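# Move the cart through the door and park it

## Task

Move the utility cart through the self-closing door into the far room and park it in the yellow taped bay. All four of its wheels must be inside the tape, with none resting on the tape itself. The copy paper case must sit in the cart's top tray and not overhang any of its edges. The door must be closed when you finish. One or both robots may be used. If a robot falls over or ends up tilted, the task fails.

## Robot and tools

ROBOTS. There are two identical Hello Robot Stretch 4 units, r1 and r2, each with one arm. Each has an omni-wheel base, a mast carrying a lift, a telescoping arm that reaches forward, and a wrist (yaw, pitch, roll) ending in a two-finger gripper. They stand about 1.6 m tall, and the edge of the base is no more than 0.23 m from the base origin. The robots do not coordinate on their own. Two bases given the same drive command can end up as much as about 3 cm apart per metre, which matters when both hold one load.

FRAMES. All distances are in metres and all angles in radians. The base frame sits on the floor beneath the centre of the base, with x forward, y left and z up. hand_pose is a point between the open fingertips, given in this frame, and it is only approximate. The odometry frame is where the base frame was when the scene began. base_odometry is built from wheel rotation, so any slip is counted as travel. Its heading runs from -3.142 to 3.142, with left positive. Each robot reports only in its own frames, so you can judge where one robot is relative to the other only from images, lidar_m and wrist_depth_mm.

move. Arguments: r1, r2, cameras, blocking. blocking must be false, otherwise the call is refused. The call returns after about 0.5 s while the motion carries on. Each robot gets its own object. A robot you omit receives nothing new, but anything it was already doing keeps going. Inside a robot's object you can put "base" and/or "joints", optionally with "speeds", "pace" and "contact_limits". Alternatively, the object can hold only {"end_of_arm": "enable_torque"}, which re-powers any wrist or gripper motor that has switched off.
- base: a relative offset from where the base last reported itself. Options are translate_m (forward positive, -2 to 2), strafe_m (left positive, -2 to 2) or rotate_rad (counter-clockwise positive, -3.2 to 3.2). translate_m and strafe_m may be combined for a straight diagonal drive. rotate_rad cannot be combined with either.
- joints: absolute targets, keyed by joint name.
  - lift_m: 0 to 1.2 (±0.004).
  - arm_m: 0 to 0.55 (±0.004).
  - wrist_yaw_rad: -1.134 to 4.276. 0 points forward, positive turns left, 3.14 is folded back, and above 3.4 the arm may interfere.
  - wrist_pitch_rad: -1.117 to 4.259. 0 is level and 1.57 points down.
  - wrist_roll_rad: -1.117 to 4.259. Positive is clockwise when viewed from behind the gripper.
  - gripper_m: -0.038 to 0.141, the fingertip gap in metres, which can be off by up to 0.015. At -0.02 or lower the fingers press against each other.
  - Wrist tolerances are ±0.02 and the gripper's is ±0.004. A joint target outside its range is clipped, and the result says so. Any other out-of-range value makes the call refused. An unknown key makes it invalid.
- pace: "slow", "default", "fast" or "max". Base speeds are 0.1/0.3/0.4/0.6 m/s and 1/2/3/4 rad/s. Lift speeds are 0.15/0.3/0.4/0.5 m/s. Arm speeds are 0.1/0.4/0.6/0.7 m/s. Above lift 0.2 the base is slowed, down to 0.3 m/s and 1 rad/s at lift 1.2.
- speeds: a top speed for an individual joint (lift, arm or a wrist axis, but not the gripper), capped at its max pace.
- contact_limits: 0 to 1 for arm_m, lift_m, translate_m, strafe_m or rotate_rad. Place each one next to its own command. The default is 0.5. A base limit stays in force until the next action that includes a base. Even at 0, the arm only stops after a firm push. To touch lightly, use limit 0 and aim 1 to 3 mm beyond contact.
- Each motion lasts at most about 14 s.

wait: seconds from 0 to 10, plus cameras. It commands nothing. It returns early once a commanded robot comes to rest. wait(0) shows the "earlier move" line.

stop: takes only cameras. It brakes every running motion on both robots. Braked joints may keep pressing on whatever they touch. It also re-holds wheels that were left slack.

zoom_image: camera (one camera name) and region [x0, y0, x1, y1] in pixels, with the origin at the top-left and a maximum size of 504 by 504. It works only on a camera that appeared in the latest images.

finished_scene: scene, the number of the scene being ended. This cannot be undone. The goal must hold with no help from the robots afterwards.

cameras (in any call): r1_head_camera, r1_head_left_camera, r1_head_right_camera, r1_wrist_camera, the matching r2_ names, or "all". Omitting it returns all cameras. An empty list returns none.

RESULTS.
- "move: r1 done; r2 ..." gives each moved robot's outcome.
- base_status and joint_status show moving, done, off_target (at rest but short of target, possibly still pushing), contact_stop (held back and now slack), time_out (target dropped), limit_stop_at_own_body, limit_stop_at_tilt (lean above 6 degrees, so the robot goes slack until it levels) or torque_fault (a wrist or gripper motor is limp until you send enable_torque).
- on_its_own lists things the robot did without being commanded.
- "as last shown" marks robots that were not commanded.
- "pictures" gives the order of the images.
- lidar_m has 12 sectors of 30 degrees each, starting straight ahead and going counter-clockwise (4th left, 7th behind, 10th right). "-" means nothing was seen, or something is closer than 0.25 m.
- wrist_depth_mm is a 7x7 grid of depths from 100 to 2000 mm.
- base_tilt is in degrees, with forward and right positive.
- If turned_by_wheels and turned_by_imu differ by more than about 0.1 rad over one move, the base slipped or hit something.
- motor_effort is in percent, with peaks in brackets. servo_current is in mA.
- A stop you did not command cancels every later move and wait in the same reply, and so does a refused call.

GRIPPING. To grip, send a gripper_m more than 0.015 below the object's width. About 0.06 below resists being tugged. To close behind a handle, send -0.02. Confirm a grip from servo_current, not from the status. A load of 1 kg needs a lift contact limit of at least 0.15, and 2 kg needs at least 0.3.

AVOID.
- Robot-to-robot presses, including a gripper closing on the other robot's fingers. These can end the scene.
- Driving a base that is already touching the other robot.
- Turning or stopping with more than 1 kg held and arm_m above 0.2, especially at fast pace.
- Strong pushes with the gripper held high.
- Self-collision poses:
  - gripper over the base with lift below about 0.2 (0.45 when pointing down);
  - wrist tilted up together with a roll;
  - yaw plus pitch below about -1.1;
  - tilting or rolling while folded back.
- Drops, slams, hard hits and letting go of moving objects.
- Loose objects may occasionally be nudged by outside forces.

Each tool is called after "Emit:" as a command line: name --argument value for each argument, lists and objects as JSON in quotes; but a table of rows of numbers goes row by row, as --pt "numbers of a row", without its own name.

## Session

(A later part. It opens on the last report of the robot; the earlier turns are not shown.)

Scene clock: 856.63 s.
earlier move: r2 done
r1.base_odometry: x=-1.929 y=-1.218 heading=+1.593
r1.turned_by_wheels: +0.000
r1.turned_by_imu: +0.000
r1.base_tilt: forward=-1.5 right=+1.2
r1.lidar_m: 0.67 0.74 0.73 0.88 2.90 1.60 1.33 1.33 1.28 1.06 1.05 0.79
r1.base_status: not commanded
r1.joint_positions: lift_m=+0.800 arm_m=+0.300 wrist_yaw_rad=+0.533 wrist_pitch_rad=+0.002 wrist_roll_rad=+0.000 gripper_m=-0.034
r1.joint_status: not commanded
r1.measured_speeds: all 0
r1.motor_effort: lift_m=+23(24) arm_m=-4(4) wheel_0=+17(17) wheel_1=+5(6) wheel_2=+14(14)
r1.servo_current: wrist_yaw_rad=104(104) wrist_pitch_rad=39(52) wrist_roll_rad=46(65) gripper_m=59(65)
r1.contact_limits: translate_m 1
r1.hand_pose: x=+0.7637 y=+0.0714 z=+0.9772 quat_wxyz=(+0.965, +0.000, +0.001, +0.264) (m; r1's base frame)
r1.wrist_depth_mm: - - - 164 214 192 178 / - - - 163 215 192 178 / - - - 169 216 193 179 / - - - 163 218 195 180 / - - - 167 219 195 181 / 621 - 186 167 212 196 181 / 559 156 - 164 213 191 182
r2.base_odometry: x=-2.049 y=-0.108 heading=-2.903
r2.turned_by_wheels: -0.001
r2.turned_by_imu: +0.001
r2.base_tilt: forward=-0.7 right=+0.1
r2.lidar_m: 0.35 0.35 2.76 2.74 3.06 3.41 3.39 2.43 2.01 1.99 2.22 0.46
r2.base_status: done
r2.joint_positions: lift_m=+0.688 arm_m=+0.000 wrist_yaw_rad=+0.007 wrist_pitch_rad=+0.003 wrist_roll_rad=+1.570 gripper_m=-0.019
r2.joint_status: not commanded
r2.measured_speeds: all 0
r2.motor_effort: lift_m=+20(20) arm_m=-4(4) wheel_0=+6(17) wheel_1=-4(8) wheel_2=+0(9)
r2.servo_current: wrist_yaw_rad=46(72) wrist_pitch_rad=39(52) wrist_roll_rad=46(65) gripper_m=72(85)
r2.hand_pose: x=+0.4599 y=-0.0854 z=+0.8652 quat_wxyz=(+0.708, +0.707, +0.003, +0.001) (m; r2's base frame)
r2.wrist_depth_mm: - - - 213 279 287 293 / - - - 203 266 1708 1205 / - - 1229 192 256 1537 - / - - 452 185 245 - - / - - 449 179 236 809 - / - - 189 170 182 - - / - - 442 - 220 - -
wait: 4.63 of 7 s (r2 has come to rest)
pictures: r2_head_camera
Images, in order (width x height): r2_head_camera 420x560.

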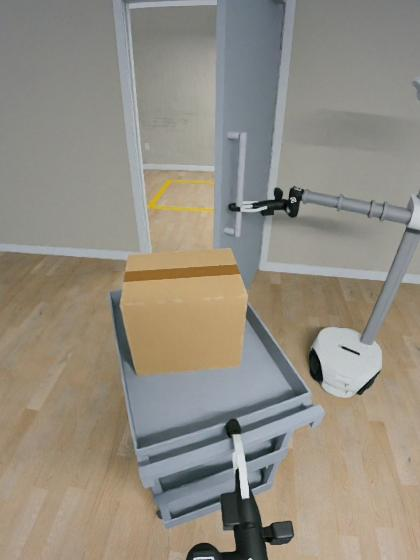

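Emit:
move --r2 '{"base":{"translate_m":0.2},"pace":"slow"}' --blocking false --cameras '[]'

Emit:
wait --seconds 7 --cameras '["r2_head_camera"]'

Scene clock: 861.73 s.
move: r2 moving
r1: as last shown
r1.lidar_m: 0.69 0.72 0.73 0.88 2.93 1.62 1.33 1.32 1.29 1.04 1.06 0.80
r1.motor_effort: lift_m=+24(24) arm_m=-3(4) wheel_0=+16(17) wheel_1=+5(5) wheel_2=+14(14)
r1.servo_current: wrist_yaw_rad=59(91) wrist_pitch_rad=46(46) wrist_roll_rad=72(72) gripper_m=65(65)
r1.contact_limits: translate_m 1
r1.wrist_depth_mm: - - - 164 215 192 178 / - - - 163 216 192 179 / - - - 169 216 195 180 / - - - 163 217 195 180 / - - - 167 219 195 181 / 654 - 186 167 213 196 182 / 559 155 - 163 213 190 182
r2.base_odometry: x=-2.061 y=-0.111 heading=-2.903
r2.turned_by_wheels: +0.000
r2.turned_by_imu: +0.000
r2.base_tilt: forward=-0.7 right=+0.1
r2.lidar_m: 0.36 0.31 2.76 2.73 3.05 3.44 3.41 2.47 2.04 1.99 2.24 0.44
r2.base_status: translate_m moving
r2.joint_positions: lift_m=+0.688 arm_m=+0.000 wrist_yaw_rad=-0.001 wrist_pitch_rad=+0.003 wrist_roll_rad=+1.570 gripper_m=-0.019
r2.joint_status: not commanded
r2.measured_speeds: translate_m=+0.049 strafe_m=-0.001 rotate_rad=-0.001 lift_m=+0.000 arm_m=+0.000 wrist_yaw_rad=-0.028 wrist_pitch_rad=+0.000 wrist_roll_rad=+0.000
r2.motor_effort: lift_m=+20(20) arm_m=-3(4) wheel_0=+8(11) wheel_1=+8(8) wheel_2=-15(15)
r2.servo_current: wrist_yaw_rad=46(59) wrist_pitch_rad=39(46) wrist_roll_rad=52(52) gripper_m=78(78)
r2.hand_pose: x=+0.4592 y=-0.0877 z=+0.8652 quat_wxyz=(+0.708, +0.707, +0.001, -0.001) (m; r2's base frame)
r2.wrist_depth_mm: - - - 219 286 294 296 / - - - 206 271 1756 1205 / - - - 192 256 1618 530 / - 449 445 185 244 - - / - - 442 178 234 798 - / - 442 187 167 181 - - / - - 436 - 216 213 -
pictures: none
No camera images: "cameras" was empty.

Scene clock: 864.50 s.
earlier move: r2 done
r1.base_odometry: x=-1.929 y=-1.218 heading=+1.593
r1.turned_by_wheels: +0.000
r1.turned_by_imu: +0.000
r1.base_tilt: forward=-1.6 right=+1.2
r1.lidar_m: 0.67 0.73 0.70 1.06 2.93 1.63 1.34 1.32 1.28 1.06 1.04 0.81
r1.base_status: not commanded
r1.joint_positions: lift_m=+0.800 arm_m=+0.300 wrist_yaw_rad=+0.533 wrist_pitch_rad=+0.002 wrist_roll_rad=+0.000 gripper_m=-0.034
r1.joint_status: not commanded
r1.measured_speeds: all 0
r1.motor_effort: lift_m=+23(24) arm_m=-4(4) wheel_0=+16(17) wheel_1=+5(6) wheel_2=+14(14)
r1.servo_current: wrist_yaw_rad=65(104) wrist_pitch_rad=33(52) wrist_roll_rad=39(72) gripper_m=65(72)
r1.contact_limits: translate_m 1
r1.hand_pose: x=+0.7637 y=+0.0714 z=+0.9772 quat_wxyz=(+0.965, +0.000, +0.001, +0.264) (m; r1's base frame)
r1.wrist_depth_mm: - - - 164 213 192 178 / - - - 163 214 192 179 / - - - 169 216 194 180 / 627 - - 163 219 195 180 / 580 - - 167 218 195 181 / 574 676 186 167 213 196 181 / 564 148 - 163 213 190 181
r2.base_odometry: x=-2.243 y=-0.155 heading=-2.904
r2.turned_by_wheels: +0.000
r2.turned_by_imu: -0.001
r2.base_tilt: forward=-0.7 right=+0.1
r2.lidar_m: 0.28 0.31 2.76 2.69 3.02 3.61 3.59 2.50 2.05 2.04 1.17 0.49
r2.base_status: done
r2.joint_positions: lift_m=+0.688 arm_m=+0.000 wrist_yaw_rad=-0.009 wrist_pitch_rad=+0.003 wrist_roll_rad=+1.570 gripper_m=-0.019
r2.joint_status: not commanded
r2.measured_speeds: all 0
r2.motor_effort: lift_m=+20(20) arm_m=+4(4) wheel_0=+1(11) wheel_1=+5(8) wheel_2=-9(18)
r2.servo_current: wrist_yaw_rad=65(72) wrist_pitch_rad=39(46) wrist_roll_rad=59(65) gripper_m=78(85)
r2.hand_pose: x=+0.4584 y=-0.0901 z=+0.8652 quat_wxyz=(+0.708, +0.707, -0.002, -0.004) (m; r2's base frame)
r2.wrist_depth_mm: - - 904 266 293 1576 1182 / - - 976 237 320 340 338 / 1661 - - 213 283 1499 1229 / - - 1025 195 259 - - / - - 452 182 238 798 - / - 436 188 163 183 - - / - - 413 - 209 - -
wait: 2.77 of 7 s (r2 has come to rest)
pictures: r2_head_camera
Images, in order (width x height): r2_head_camera 420x560.

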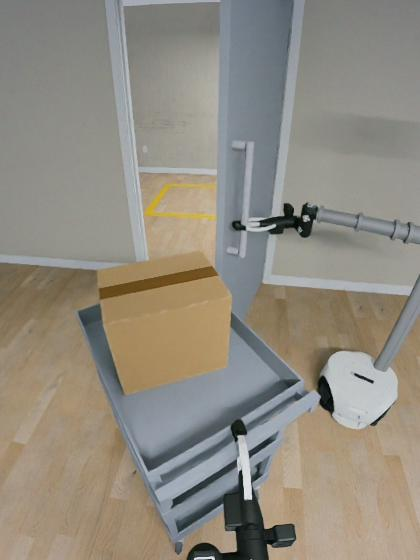

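Emit:
move --r2 '{"base":{"translate_m":0.05,"strafe_m":0.32},"pace":"slow"}' --blocking false --cameras '[]'

Emit:
wait --seconds 7 --cameras '["r2_head_camera"]'

Scene clock: 871.00 s.
move: r2 moving
r1: as last shown
r1.lidar_m: 0.68 0.73 0.70 1.06 2.92 1.59 1.33 1.33 1.27 1.07 1.05 0.80
r1.motor_effort: lift_m=+24(24) arm_m=-4(4) wheel_0=+16(17) wheel_1=+5(5) wheel_2=+14(14)
r1.servo_current: wrist_yaw_rad=85(91) wrist_pitch_rad=46(46) wrist_roll_rad=46(59) gripper_m=46(65)
r1.contact_limits: translate_m 1
r1.wrist_depth_mm: - - - 164 213 191 178 / - - - 164 215 192 178 / - - - 170 215 194 179 / 591 - - 164 217 195 180 / 580 - - 167 220 195 181 / 569 683 186 167 212 196 181 / 559 148 - 163 213 190 182
r2.base_odometry: x=-2.242 y=-0.169 heading=-2.905
r2.turned_by_wheels: -0.001
r2.turned_by_imu: -0.001
r2.base_tilt: forward=-0.7 right=+0.1
r2.lidar_m: 0.30 0.32 2.73 2.70 2.97 3.61 3.61 2.50 2.07 2.05 1.16 0.45
r2.base_status: translate_m moving; strafe_m moving
r2.joint_positions: lift_m=+0.688 arm_m=+0.000 wrist_yaw_rad=-0.009 wrist_pitch_rad=+0.003 wrist_roll_rad=+1.570 gripper_m=-0.019
r2.joint_status: not commanded
r2.measured_speeds: translate_m=+0.008 strafe_m=+0.051 rotate_rad=-0.001 lift_m=+0.000 arm_m=+0.000 wrist_yaw_rad=+0.000 wrist_pitch_rad=+0.000 wrist_roll_rad=+0.000
r2.motor_effort: lift_m=+20(20) arm_m=+4(4) wheel_0=-15(15) wheel_1=+7(8) wheel_2=-14(14)
r2.servo_current: wrist_yaw_rad=52(65) wrist_pitch_rad=46(46) wrist_roll_rad=46(59) gripper_m=72(85)
r2.hand_pose: x=+0.4584 y=-0.0901 z=+0.8652 quat_wxyz=(+0.708, +0.707, -0.002, -0.004) (m; r2's base frame)
r2.wrist_depth_mm: - - 891 268 296 1576 1205 / - - - 237 324 340 338 / - - - 214 286 1576 1182 / - - - 191 258 - 549 / - - 452 179 237 768 - / - 439 187 163 183 - - / - - 410 - 208 - -
pictures: none
No camera images: "cameras" was empty.

Scene clock: 874.97 s.
earlier move: r2 done
r1.base_odometry: x=-1.929 y=-1.218 heading=+1.593
r1.turned_by_wheels: +0.000
r1.turned_by_imu: +0.000
r1.base_tilt: forward=-1.6 right=+1.2
r1.lidar_m: 0.70 0.95 0.94 4.72 2.95 1.58 1.35 1.34 1.27 1.07 1.06 0.80
r1.base_status: not commanded
r1.joint_positions: lift_m=+0.800 arm_m=+0.300 wrist_yaw_rad=+0.533 wrist_pitch_rad=+0.002 wrist_roll_rad=+0.000 gripper_m=-0.034
r1.joint_status: not commanded
r1.measured_speeds: all 0
r1.motor_effort: lift_m=+24(24) arm_m=-4(4) wheel_0=+16(17) wheel_1=+5(6) wheel_2=+14(14)
r1.servo_current: wrist_yaw_rad=98(104) wrist_pitch_rad=39(52) wrist_roll_rad=52(65) gripper_m=65(65)
r1.contact_limits: translate_m 1
r1.hand_pose: x=+0.7637 y=+0.0714 z=+0.9772 quat_wxyz=(+0.965, +0.000, +0.001, +0.264) (m; r1's base frame)
r1.wrist_depth_mm: - - - 164 214 191 178 / - - - 163 214 192 178 / - - - 170 216 193 179 / 609 640 - 164 218 195 181 / 609 627 - 167 218 195 181 / 615 615 181 167 212 196 182 / - 148 179 163 213 191 182
r2.base_odometry: x=-2.217 y=-0.478 heading=-2.904
r2.turned_by_wheels: +0.001
r2.turned_by_imu: +0.000
r2.base_tilt: forward=-0.7 right=+0.1
r2.lidar_m: 0.32 0.35 2.43 2.37 2.66 3.59 3.59 2.91 2.36 2.35 1.30 0.46
r2.base_status: done
r2.joint_positions: lift_m=+0.688 arm_m=+0.000 wrist_yaw_rad=-0.009 wrist_pitch_rad=+0.003 wrist_roll_rad=+1.570 gripper_m=-0.019
r2.joint_status: not commanded
r2.measured_speeds: all 0
r2.motor_effort: lift_m=+20(20) arm_m=+4(4) wheel_0=-8(16) wheel_1=+3(8) wheel_2=-5(14)
r2.servo_current: wrist_yaw_rad=65(72) wrist_pitch_rad=39(52) wrist_roll_rad=46(59) gripper_m=72(85)
r2.hand_pose: x=+0.4584 y=-0.0901 z=+0.8652 quat_wxyz=(+0.708, +0.707, -0.002, -0.004) (m; r2's base frame)
r2.wrist_depth_mm: - - - 223 297 307 307 / - - - 210 277 1618 1182 / - - - 201 262 1756 539 / - - - 188 248 798 - / - 449 445 181 237 - - / - 442 187 171 180 - - / - - 436 - 218 - -
wait: 3.97 of 7 s (r2 has come to rest)
pictures: r2_head_camera
Images, in order (width x height): r2_head_camera 420x560.

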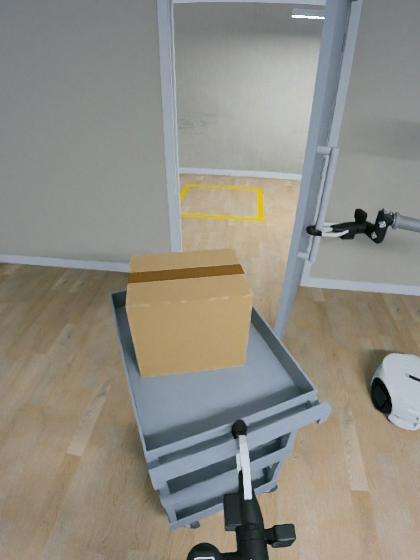

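Emit:
move --r2 '{"base":{"translate_m":0.05,"strafe_m":0.22},"pace":"slow"}' --blocking false --cameras '[]'

Emit:
wait --seconds 7 --cameras '["r2_head_camera"]'

Scene clock: 884.43 s.
move: r2 moving
r1: as last shown
r1.lidar_m: 0.69 0.95 0.96 4.73 2.89 1.61 1.34 1.33 1.29 1.06 1.06 0.79
r1.motor_effort: lift_m=+24(24) arm_m=-3(4) wheel_0=+16(17) wheel_1=+5(6) wheel_2=+14(14)
r1.servo_current: wrist_yaw_rad=78(91) wrist_pitch_rad=46(52) wrist_roll_rad=33(52) gripper_m=59(65)
r1.contact_limits: translate_m 1
r1.wrist_depth_mm: - - - 164 214 192 177 / - - - 164 215 192 178 / - - - 170 216 194 179 / 615 640 - 163 217 194 180 / 615 621 - 167 218 195 181 / 615 621 180 167 213 196 181 / - 148 176 164 213 191 182
r2.base_odometry: x=-2.216 y=-0.491 heading=-2.905
r2.turned_by_wheels: -0.001
r2.turned_by_imu: -0.001
r2.base_tilt: forward=-0.7 right=+0.1
r2.lidar_m: 0.35 0.35 2.39 2.39 2.65 3.61 3.61 2.95 2.37 2.36 1.30 0.47
r2.base_status: translate_m moving; strafe_m moving
r2.joint_positions: lift_m=+0.688 arm_m=+0.000 wrist_yaw_rad=-0.009 wrist_pitch_rad=+0.003 wrist_roll_rad=+1.570 gripper_m=-0.019
r2.joint_status: not commanded
r2.measured_speeds: translate_m=+0.011 strafe_m=+0.049 rotate_rad=-0.001 lift_m=+0.000 arm_m=+0.000 wrist_yaw_rad=+0.000 wrist_pitch_rad=+0.000 wrist_roll_rad=+0.000
r2.motor_effort: lift_m=+20(20) arm_m=+4(4) wheel_0=-12(14) wheel_1=+9(9) wheel_2=-8(10)
r2.servo_current: wrist_yaw_rad=65(65) wrist_pitch_rad=39(46) wrist_roll_rad=46(52) gripper_m=72(85)
r2.hand_pose: x=+0.4584 y=-0.0901 z=+0.8652 quat_wxyz=(+0.708, +0.707, -0.002, -0.004) (m; r2's base frame)
r2.wrist_depth_mm: - - - 223 298 307 307 / 1499 - - 209 277 1618 1205 / - - - 200 262 1756 539 / - - - 187 250 798 - / - - 449 180 236 - - / - 445 190 170 181 - - / - - 433 - 217 - -
pictures: none
No camera images: "cameras" was empty.

Scene clock: 887.43 s.
earlier move: r2 done
r1.base_odometry: x=-1.929 y=-1.218 heading=+1.593
r1.turned_by_wheels: +0.000
r1.turned_by_imu: +0.000
r1.base_tilt: forward=-1.5 right=+1.3
r1.lidar_m: 0.69 1.11 1.12 4.73 2.90 1.61 1.34 1.32 1.27 1.06 1.04 0.78
r1.base_status: not commanded
r1.joint_positions: lift_m=+0.800 arm_m=+0.300 wrist_yaw_rad=+0.533 wrist_pitch_rad=+0.002 wrist_roll_rad=+0.000 gripper_m=-0.034
r1.joint_status: not commanded
r1.measured_speeds: all 0
r1.motor_effort: lift_m=+24(24) arm_m=-4(4) wheel_0=+16(17) wheel_1=+5(6) wheel_2=+14(14)
r1.servo_current: wrist_yaw_rad=85(104) wrist_pitch_rad=39(52) wrist_roll_rad=52(65) gripper_m=65(72)
r1.contact_limits: translate_m 1
r1.hand_pose: x=+0.7637 y=+0.0714 z=+0.9772 quat_wxyz=(+0.965, +0.000, +0.001, +0.264) (m; r1's base frame)
r1.wrist_depth_mm: - - - 164 214 192 178 / - - - 163 216 191 178 / - - - 170 216 194 179 / - 778 866 164 217 195 181 / - 778 788 167 218 195 181 / - 759 180 167 213 196 182 / - 149 175 163 213 190 182
r2.base_odometry: x=-2.214 y=-0.703 heading=-2.905
r2.turned_by_wheels: +0.000
r2.turned_by_imu: +0.000
r2.base_tilt: forward=-0.7 right=+0.1
r2.lidar_m: 0.35 0.38 2.16 2.15 2.38 3.63 3.62 3.18 2.58 2.56 1.47 0.42
r2.base_status: done
r2.joint_positions: lift_m=+0.688 arm_m=+0.000 wrist_yaw_rad=-0.009 wrist_pitch_rad=+0.003 wrist_roll_rad=+1.570 gripper_m=-0.019
r2.joint_status: not commanded
r2.measured_speeds: all 0
r2.motor_effort: lift_m=+20(20) arm_m=+4(4) wheel_0=-7(15) wheel_1=+3(9) wheel_2=-9(11)
r2.servo_current: wrist_yaw_rad=65(72) wrist_pitch_rad=46(46) wrist_roll_rad=52(65) gripper_m=72(85)
r2.hand_pose: x=+0.4584 y=-0.0901 z=+0.8652 quat_wxyz=(+0.708, +0.707, -0.002, -0.004) (m; r2's base frame)
r2.wrist_depth_mm: - - - 199 266 1618 1138 / - - - 193 254 1756 1182 / - - - 187 247 788 - / - - 445 180 239 - - / - - 449 176 234 809 - / - - 188 169 182 - - / - - 449 - 220 - -
wait: 3.00 of 7 s (r2 has come to rest)
pictures: r2_head_camera
Images, in order (width x height): r2_head_camera 420x560.

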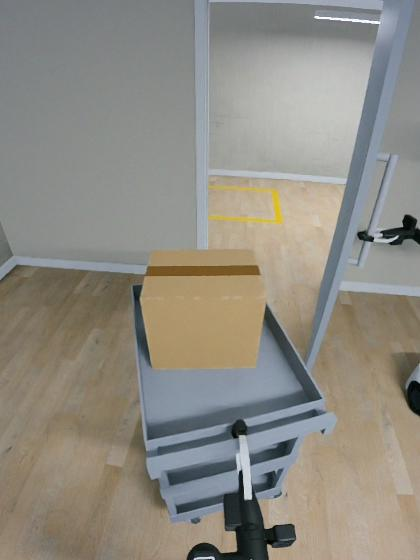

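Emit:
move --r2 '{"base":{"translate_m":-0.3,"strafe_m":-0.08},"pace":"slow"}' --blocking false --cameras '[]'

Emit:
wait --seconds 7 --cameras '["r2_head_camera"]'

Scene clock: 897.40 s.
move: r2 moving
r1: as last shown
r1.lidar_m: 0.70 1.12 1.12 4.72 2.91 1.59 1.35 1.33 1.26 1.06 1.04 0.80
r1.motor_effort: lift_m=+24(24) arm_m=-3(4) wheel_0=+16(17) wheel_1=+5(6) wheel_2=+14(14)
r1.servo_current: wrist_yaw_rad=85(91) wrist_pitch_rad=39(52) wrist_roll_rad=52(52) gripper_m=65(65)
r1.contact_limits: translate_m 1
r1.wrist_depth_mm: - - - 163 214 193 178 / - - - 164 216 191 179 / - - - 170 216 193 179 / - 788 866 163 217 195 180 / - 778 798 168 218 195 181 / - 778 180 167 212 196 181 / - 148 176 163 213 190 182
r2.base_odometry: x=-2.203 y=-0.697 heading=-2.905
r2.turned_by_wheels: +0.000
r2.turned_by_imu: +0.001
r2.base_tilt: forward=-0.6 right=+0.1
r2.lidar_m: 0.36 0.37 2.18 2.15 2.42 3.64 3.61 3.18 2.59 2.56 1.46 0.43
r2.base_status: translate_m moving; strafe_m moving
r2.joint_positions: lift_m=+0.688 arm_m=+0.000 wrist_yaw_rad=+0.000 wrist_pitch_rad=+0.003 wrist_roll_rad=+1.570 gripper_m=-0.019
r2.joint_status: not commanded
r2.measured_speeds: translate_m=-0.048 strafe_m=-0.012 rotate_rad=+0.004 lift_m=+0.000 arm_m=+0.000 wrist_yaw_rad=+0.035 wrist_pitch_rad=+0.000 wrist_roll_rad=+0.000
r2.motor_effort: lift_m=+20(20) arm_m=+1(4) wheel_0=-7(13) wheel_1=-8(10) wheel_2=+15(15)
r2.servo_current: wrist_yaw_rad=46(59) wrist_pitch_rad=46(46) wrist_roll_rad=39(59) gripper_m=72(85)
r2.hand_pose: x=+0.4593 y=-0.0875 z=+0.8652 quat_wxyz=(+0.708, +0.707, +0.001, -0.001) (m; r2's base frame)
r2.wrist_depth_mm: - - - 198 262 1537 1182 / - - - 191 254 1708 535 / - - - 188 247 778 - / - 445 445 181 242 - - / - - 449 178 236 - - / - - 189 173 180 - - / - - 459 - 225 - -
pictures: none
No camera images: "cameras" was empty.

Scene clock: 901.27 s.
earlier move: r2 done
r1.base_odometry: x=-1.929 y=-1.218 heading=+1.593
r1.turned_by_wheels: +0.000
r1.turned_by_imu: +0.000
r1.base_tilt: forward=-1.5 right=+1.2
r1.lidar_m: 0.65 1.12 1.13 1.68 2.91 1.61 1.32 1.33 1.28 1.06 1.06 0.79
r1.base_status: not commanded
r1.joint_positions: lift_m=+0.800 arm_m=+0.300 wrist_yaw_rad=+0.533 wrist_pitch_rad=+0.002 wrist_roll_rad=+0.000 gripper_m=-0.034
r1.joint_status: not commanded
r1.measured_speeds: all 0
r1.motor_effort: lift_m=+23(24) arm_m=-4(4) wheel_0=+17(17) wheel_1=+5(6) wheel_2=+14(14)
r1.servo_current: wrist_yaw_rad=59(104) wrist_pitch_rad=39(52) wrist_roll_rad=46(65) gripper_m=72(72)
r1.contact_limits: translate_m 1
r1.hand_pose: x=+0.7637 y=+0.0714 z=+0.9772 quat_wxyz=(+0.965, +0.000, +0.001, +0.264) (m; r1's base frame)
r1.wrist_depth_mm: - - - 164 214 192 178 / - - - 164 216 192 179 / - - - 170 216 195 179 / 788 - - 164 218 195 181 / 788 1008 - 167 218 195 181 / 741 891 185 167 212 196 181 / - 148 - 163 213 190 182
r2.base_odometry: x=-1.941 y=-0.555 heading=-2.905
r2.turned_by_wheels: +0.000
r2.turned_by_imu: +0.002
r2.base_tilt: forward=-0.6 right=+0.1
r2.lidar_m: 0.36 0.38 2.31 2.28 2.51 3.34 3.34 3.00 2.47 2.43 1.58 0.46
r2.base_status: done
r2.joint_positions: lift_m=+0.688 arm_m=+0.000 wrist_yaw_rad=+0.007 wrist_pitch_rad=+0.003 wrist_roll_rad=+1.570 gripper_m=-0.019
r2.joint_status: not commanded
r2.measured_speeds: all 0
r2.motor_effort: lift_m=+20(20) arm_m=-4(4) wheel_0=+0(13) wheel_1=-3(10) wheel_2=+9(18)
r2.servo_current: wrist_yaw_rad=52(65) wrist_pitch_rad=33(46) wrist_roll_rad=46(59) gripper_m=72(85)
r2.hand_pose: x=+0.4599 y=-0.0854 z=+0.8652 quat_wxyz=(+0.708, +0.707, +0.003, +0.001) (m; r2's base frame)
r2.wrist_depth_mm: - - - 205 271 296 1078 / - - - 198 260 1808 1182 / - - - 191 252 1499 - / - - 449 184 244 - - / - - 449 180 237 788 - / - - 188 174 181 809 - / - - 449 - 223 - -
wait: 3.87 of 7 s (r2 has come to rest)
pictures: r2_head_camera
Images, in order (width x height): r2_head_camera 420x560.

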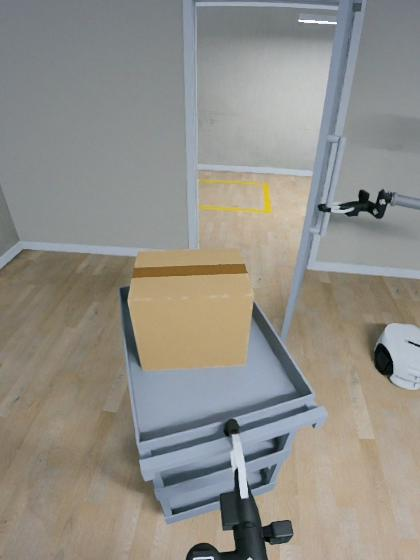

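Emit:
move --r2 '{"base":{"strafe_m":0.2},"pace":"slow"}' --blocking false --cameras '[]'

Emit:
wait --seconds 7 --cameras '["r2_head_camera"]'

Emit:
move --r2 '{"base":{"translate_m":0.15},"pace":"slow"}' --blocking false --cameras '[]'

Emit:
wait --seconds 7 --cameras '["r2_head_camera"]'

Scene clock: 919.00 s.
move: r2 moving
r1: as last shown
r1.base_tilt: forward=-1.6 right=+1.2
r1.lidar_m: 0.69 1.14 1.15 1.71 2.91 1.59 1.33 1.32 1.27 1.05 1.04 0.80
r1.motor_effort: lift_m=+24(24) arm_m=-4(4) wheel_0=+16(17) wheel_1=+5(6) wheel_2=+14(14)
r1.servo_current: wrist_yaw_rad=65(104) wrist_pitch_rad=46(46) wrist_roll_rad=39(59) gripper_m=65(65)
r1.contact_limits: translate_m 1
r1.wrist_depth_mm: - - - 164 214 192 178 / - - - 163 215 192 179 / - - - 170 216 194 179 / 798 - - 163 217 195 181 / 788 1008 - 167 218 195 181 / 759 723 186 167 212 196 182 / - 148 - 164 214 190 182
r2.base_odometry: x=-1.938 y=-0.569 heading=-2.905
r2.turned_by_wheels: +0.000
r2.turned_by_imu: +0.000
r2.base_tilt: forward=-0.6 right=+0.1
r2.lidar_m: 0.35 0.34 2.31 2.27 2.51 3.34 3.33 3.02 2.49 2.45 1.57 0.46
r2.base_status: strafe_m moving
r2.joint_positions: lift_m=+0.688 arm_m=+0.000 wrist_yaw_rad=+0.003 wrist_pitch_rad=+0.003 wrist_roll_rad=+1.570 gripper_m=-0.019
r2.joint_status: not commanded
r2.measured_speeds: translate_m=+0.000 strafe_m=+0.055 rotate_rad=+0.000 lift_m=+0.000 arm_m=+0.000 wrist_yaw_rad=-0.015 wrist_pitch_rad=+0.000 wrist_roll_rad=+0.000
r2.motor_effort: lift_m=+20(20) arm_m=-4(4) wheel_0=-8(8) wheel_1=+7(9) wheel_2=+0(7)
r2.servo_current: wrist_yaw_rad=39(65) wrist_pitch_rad=39(46) wrist_roll_rad=46(59) gripper_m=72(78)
r2.hand_pose: x=+0.4596 y=-0.0865 z=+0.8652 quat_wxyz=(+0.708, +0.707, +0.002, +0.000) (m; r2's base frame)
r2.wrist_depth_mm: - - - 208 276 301 1060 / - - - 200 262 1756 1118 / - - - 192 253 1618 - / - - 452 185 245 - - / - - 452 180 236 788 - / - - 187 173 181 798 - / - - 452 - 222 - -
pictures: none
No camera images: "cameras" was empty.

Scene clock: 921.67 s.
earlier move: r2 done
r1.base_odometry: x=-1.929 y=-1.218 heading=+1.593
r1.turned_by_wheels: +0.000
r1.turned_by_imu: +0.000
r1.base_tilt: forward=-1.6 right=+1.2
r1.lidar_m: 0.68 1.15 1.22 4.73 2.93 1.59 1.34 1.33 1.25 1.06 1.06 0.80
r1.base_status: not commanded
r1.joint_positions: lift_m=+0.800 arm_m=+0.300 wrist_yaw_rad=+0.533 wrist_pitch_rad=+0.002 wrist_roll_rad=+0.000 gripper_m=-0.034
r1.joint_status: not commanded
r1.measured_speeds: all 0
r1.motor_effort: lift_m=+24(24) arm_m=-4(4) wheel_0=+16(17) wheel_1=+5(6) wheel_2=+14(14)
r1.servo_current: wrist_yaw_rad=91(104) wrist_pitch_rad=33(46) wrist_roll_rad=39(65) gripper_m=65(72)
r1.contact_limits: translate_m 1
r1.hand_pose: x=+0.7637 y=+0.0714 z=+0.9772 quat_wxyz=(+0.965, +0.000, +0.001, +0.264) (m; r1's base frame)
r1.wrist_depth_mm: - - - 164 215 192 178 / - - - 163 215 192 179 / - - - 170 216 193 179 / 820 1042 - 163 218 195 181 / 831 991 - 167 218 195 181 / - - 185 167 212 196 181 / - 148 - 163 214 190 182
r2.base_odometry: x=-1.894 y=-0.749 heading=-2.905
r2.turned_by_wheels: +0.000
r2.turned_by_imu: -0.001
r2.base_tilt: forward=-0.7 right=+0.1
r2.lidar_m: 0.36 0.43 2.10 2.09 2.35 3.32 3.30 3.26 2.68 2.64 1.74 0.40
r2.base_status: done
r2.joint_positions: lift_m=+0.688 arm_m=+0.000 wrist_yaw_rad=-0.010 wrist_pitch_rad=+0.003 wrist_roll_rad=+1.570 gripper_m=-0.019
r2.joint_status: not commanded
r2.measured_speeds: all 0
r2.motor_effort: lift_m=+20(20) arm_m=-4(4) wheel_0=-6(15) wheel_1=+5(9) wheel_2=-1(7)
r2.servo_current: wrist_yaw_rad=65(72) wrist_pitch_rad=46(46) wrist_roll_rad=46(59) gripper_m=72(78)
r2.hand_pose: x=+0.4584 y=-0.0902 z=+0.8652 quat_wxyz=(+0.708, +0.707, -0.002, -0.004) (m; r2's base frame)
r2.wrist_depth_mm: - - - 162 220 1618 1118 / - - - 163 222 788 - / - 480 430 164 224 820 - / - - 442 166 225 820 - / - - 462 167 227 831 - / - - 188 168 182 - - / - - - - 230 1661 504
wait: 2.67 of 7 s (r2 has come to rest)
pictures: r2_head_camera
Images, in order (width x height): r2_head_camera 420x560.

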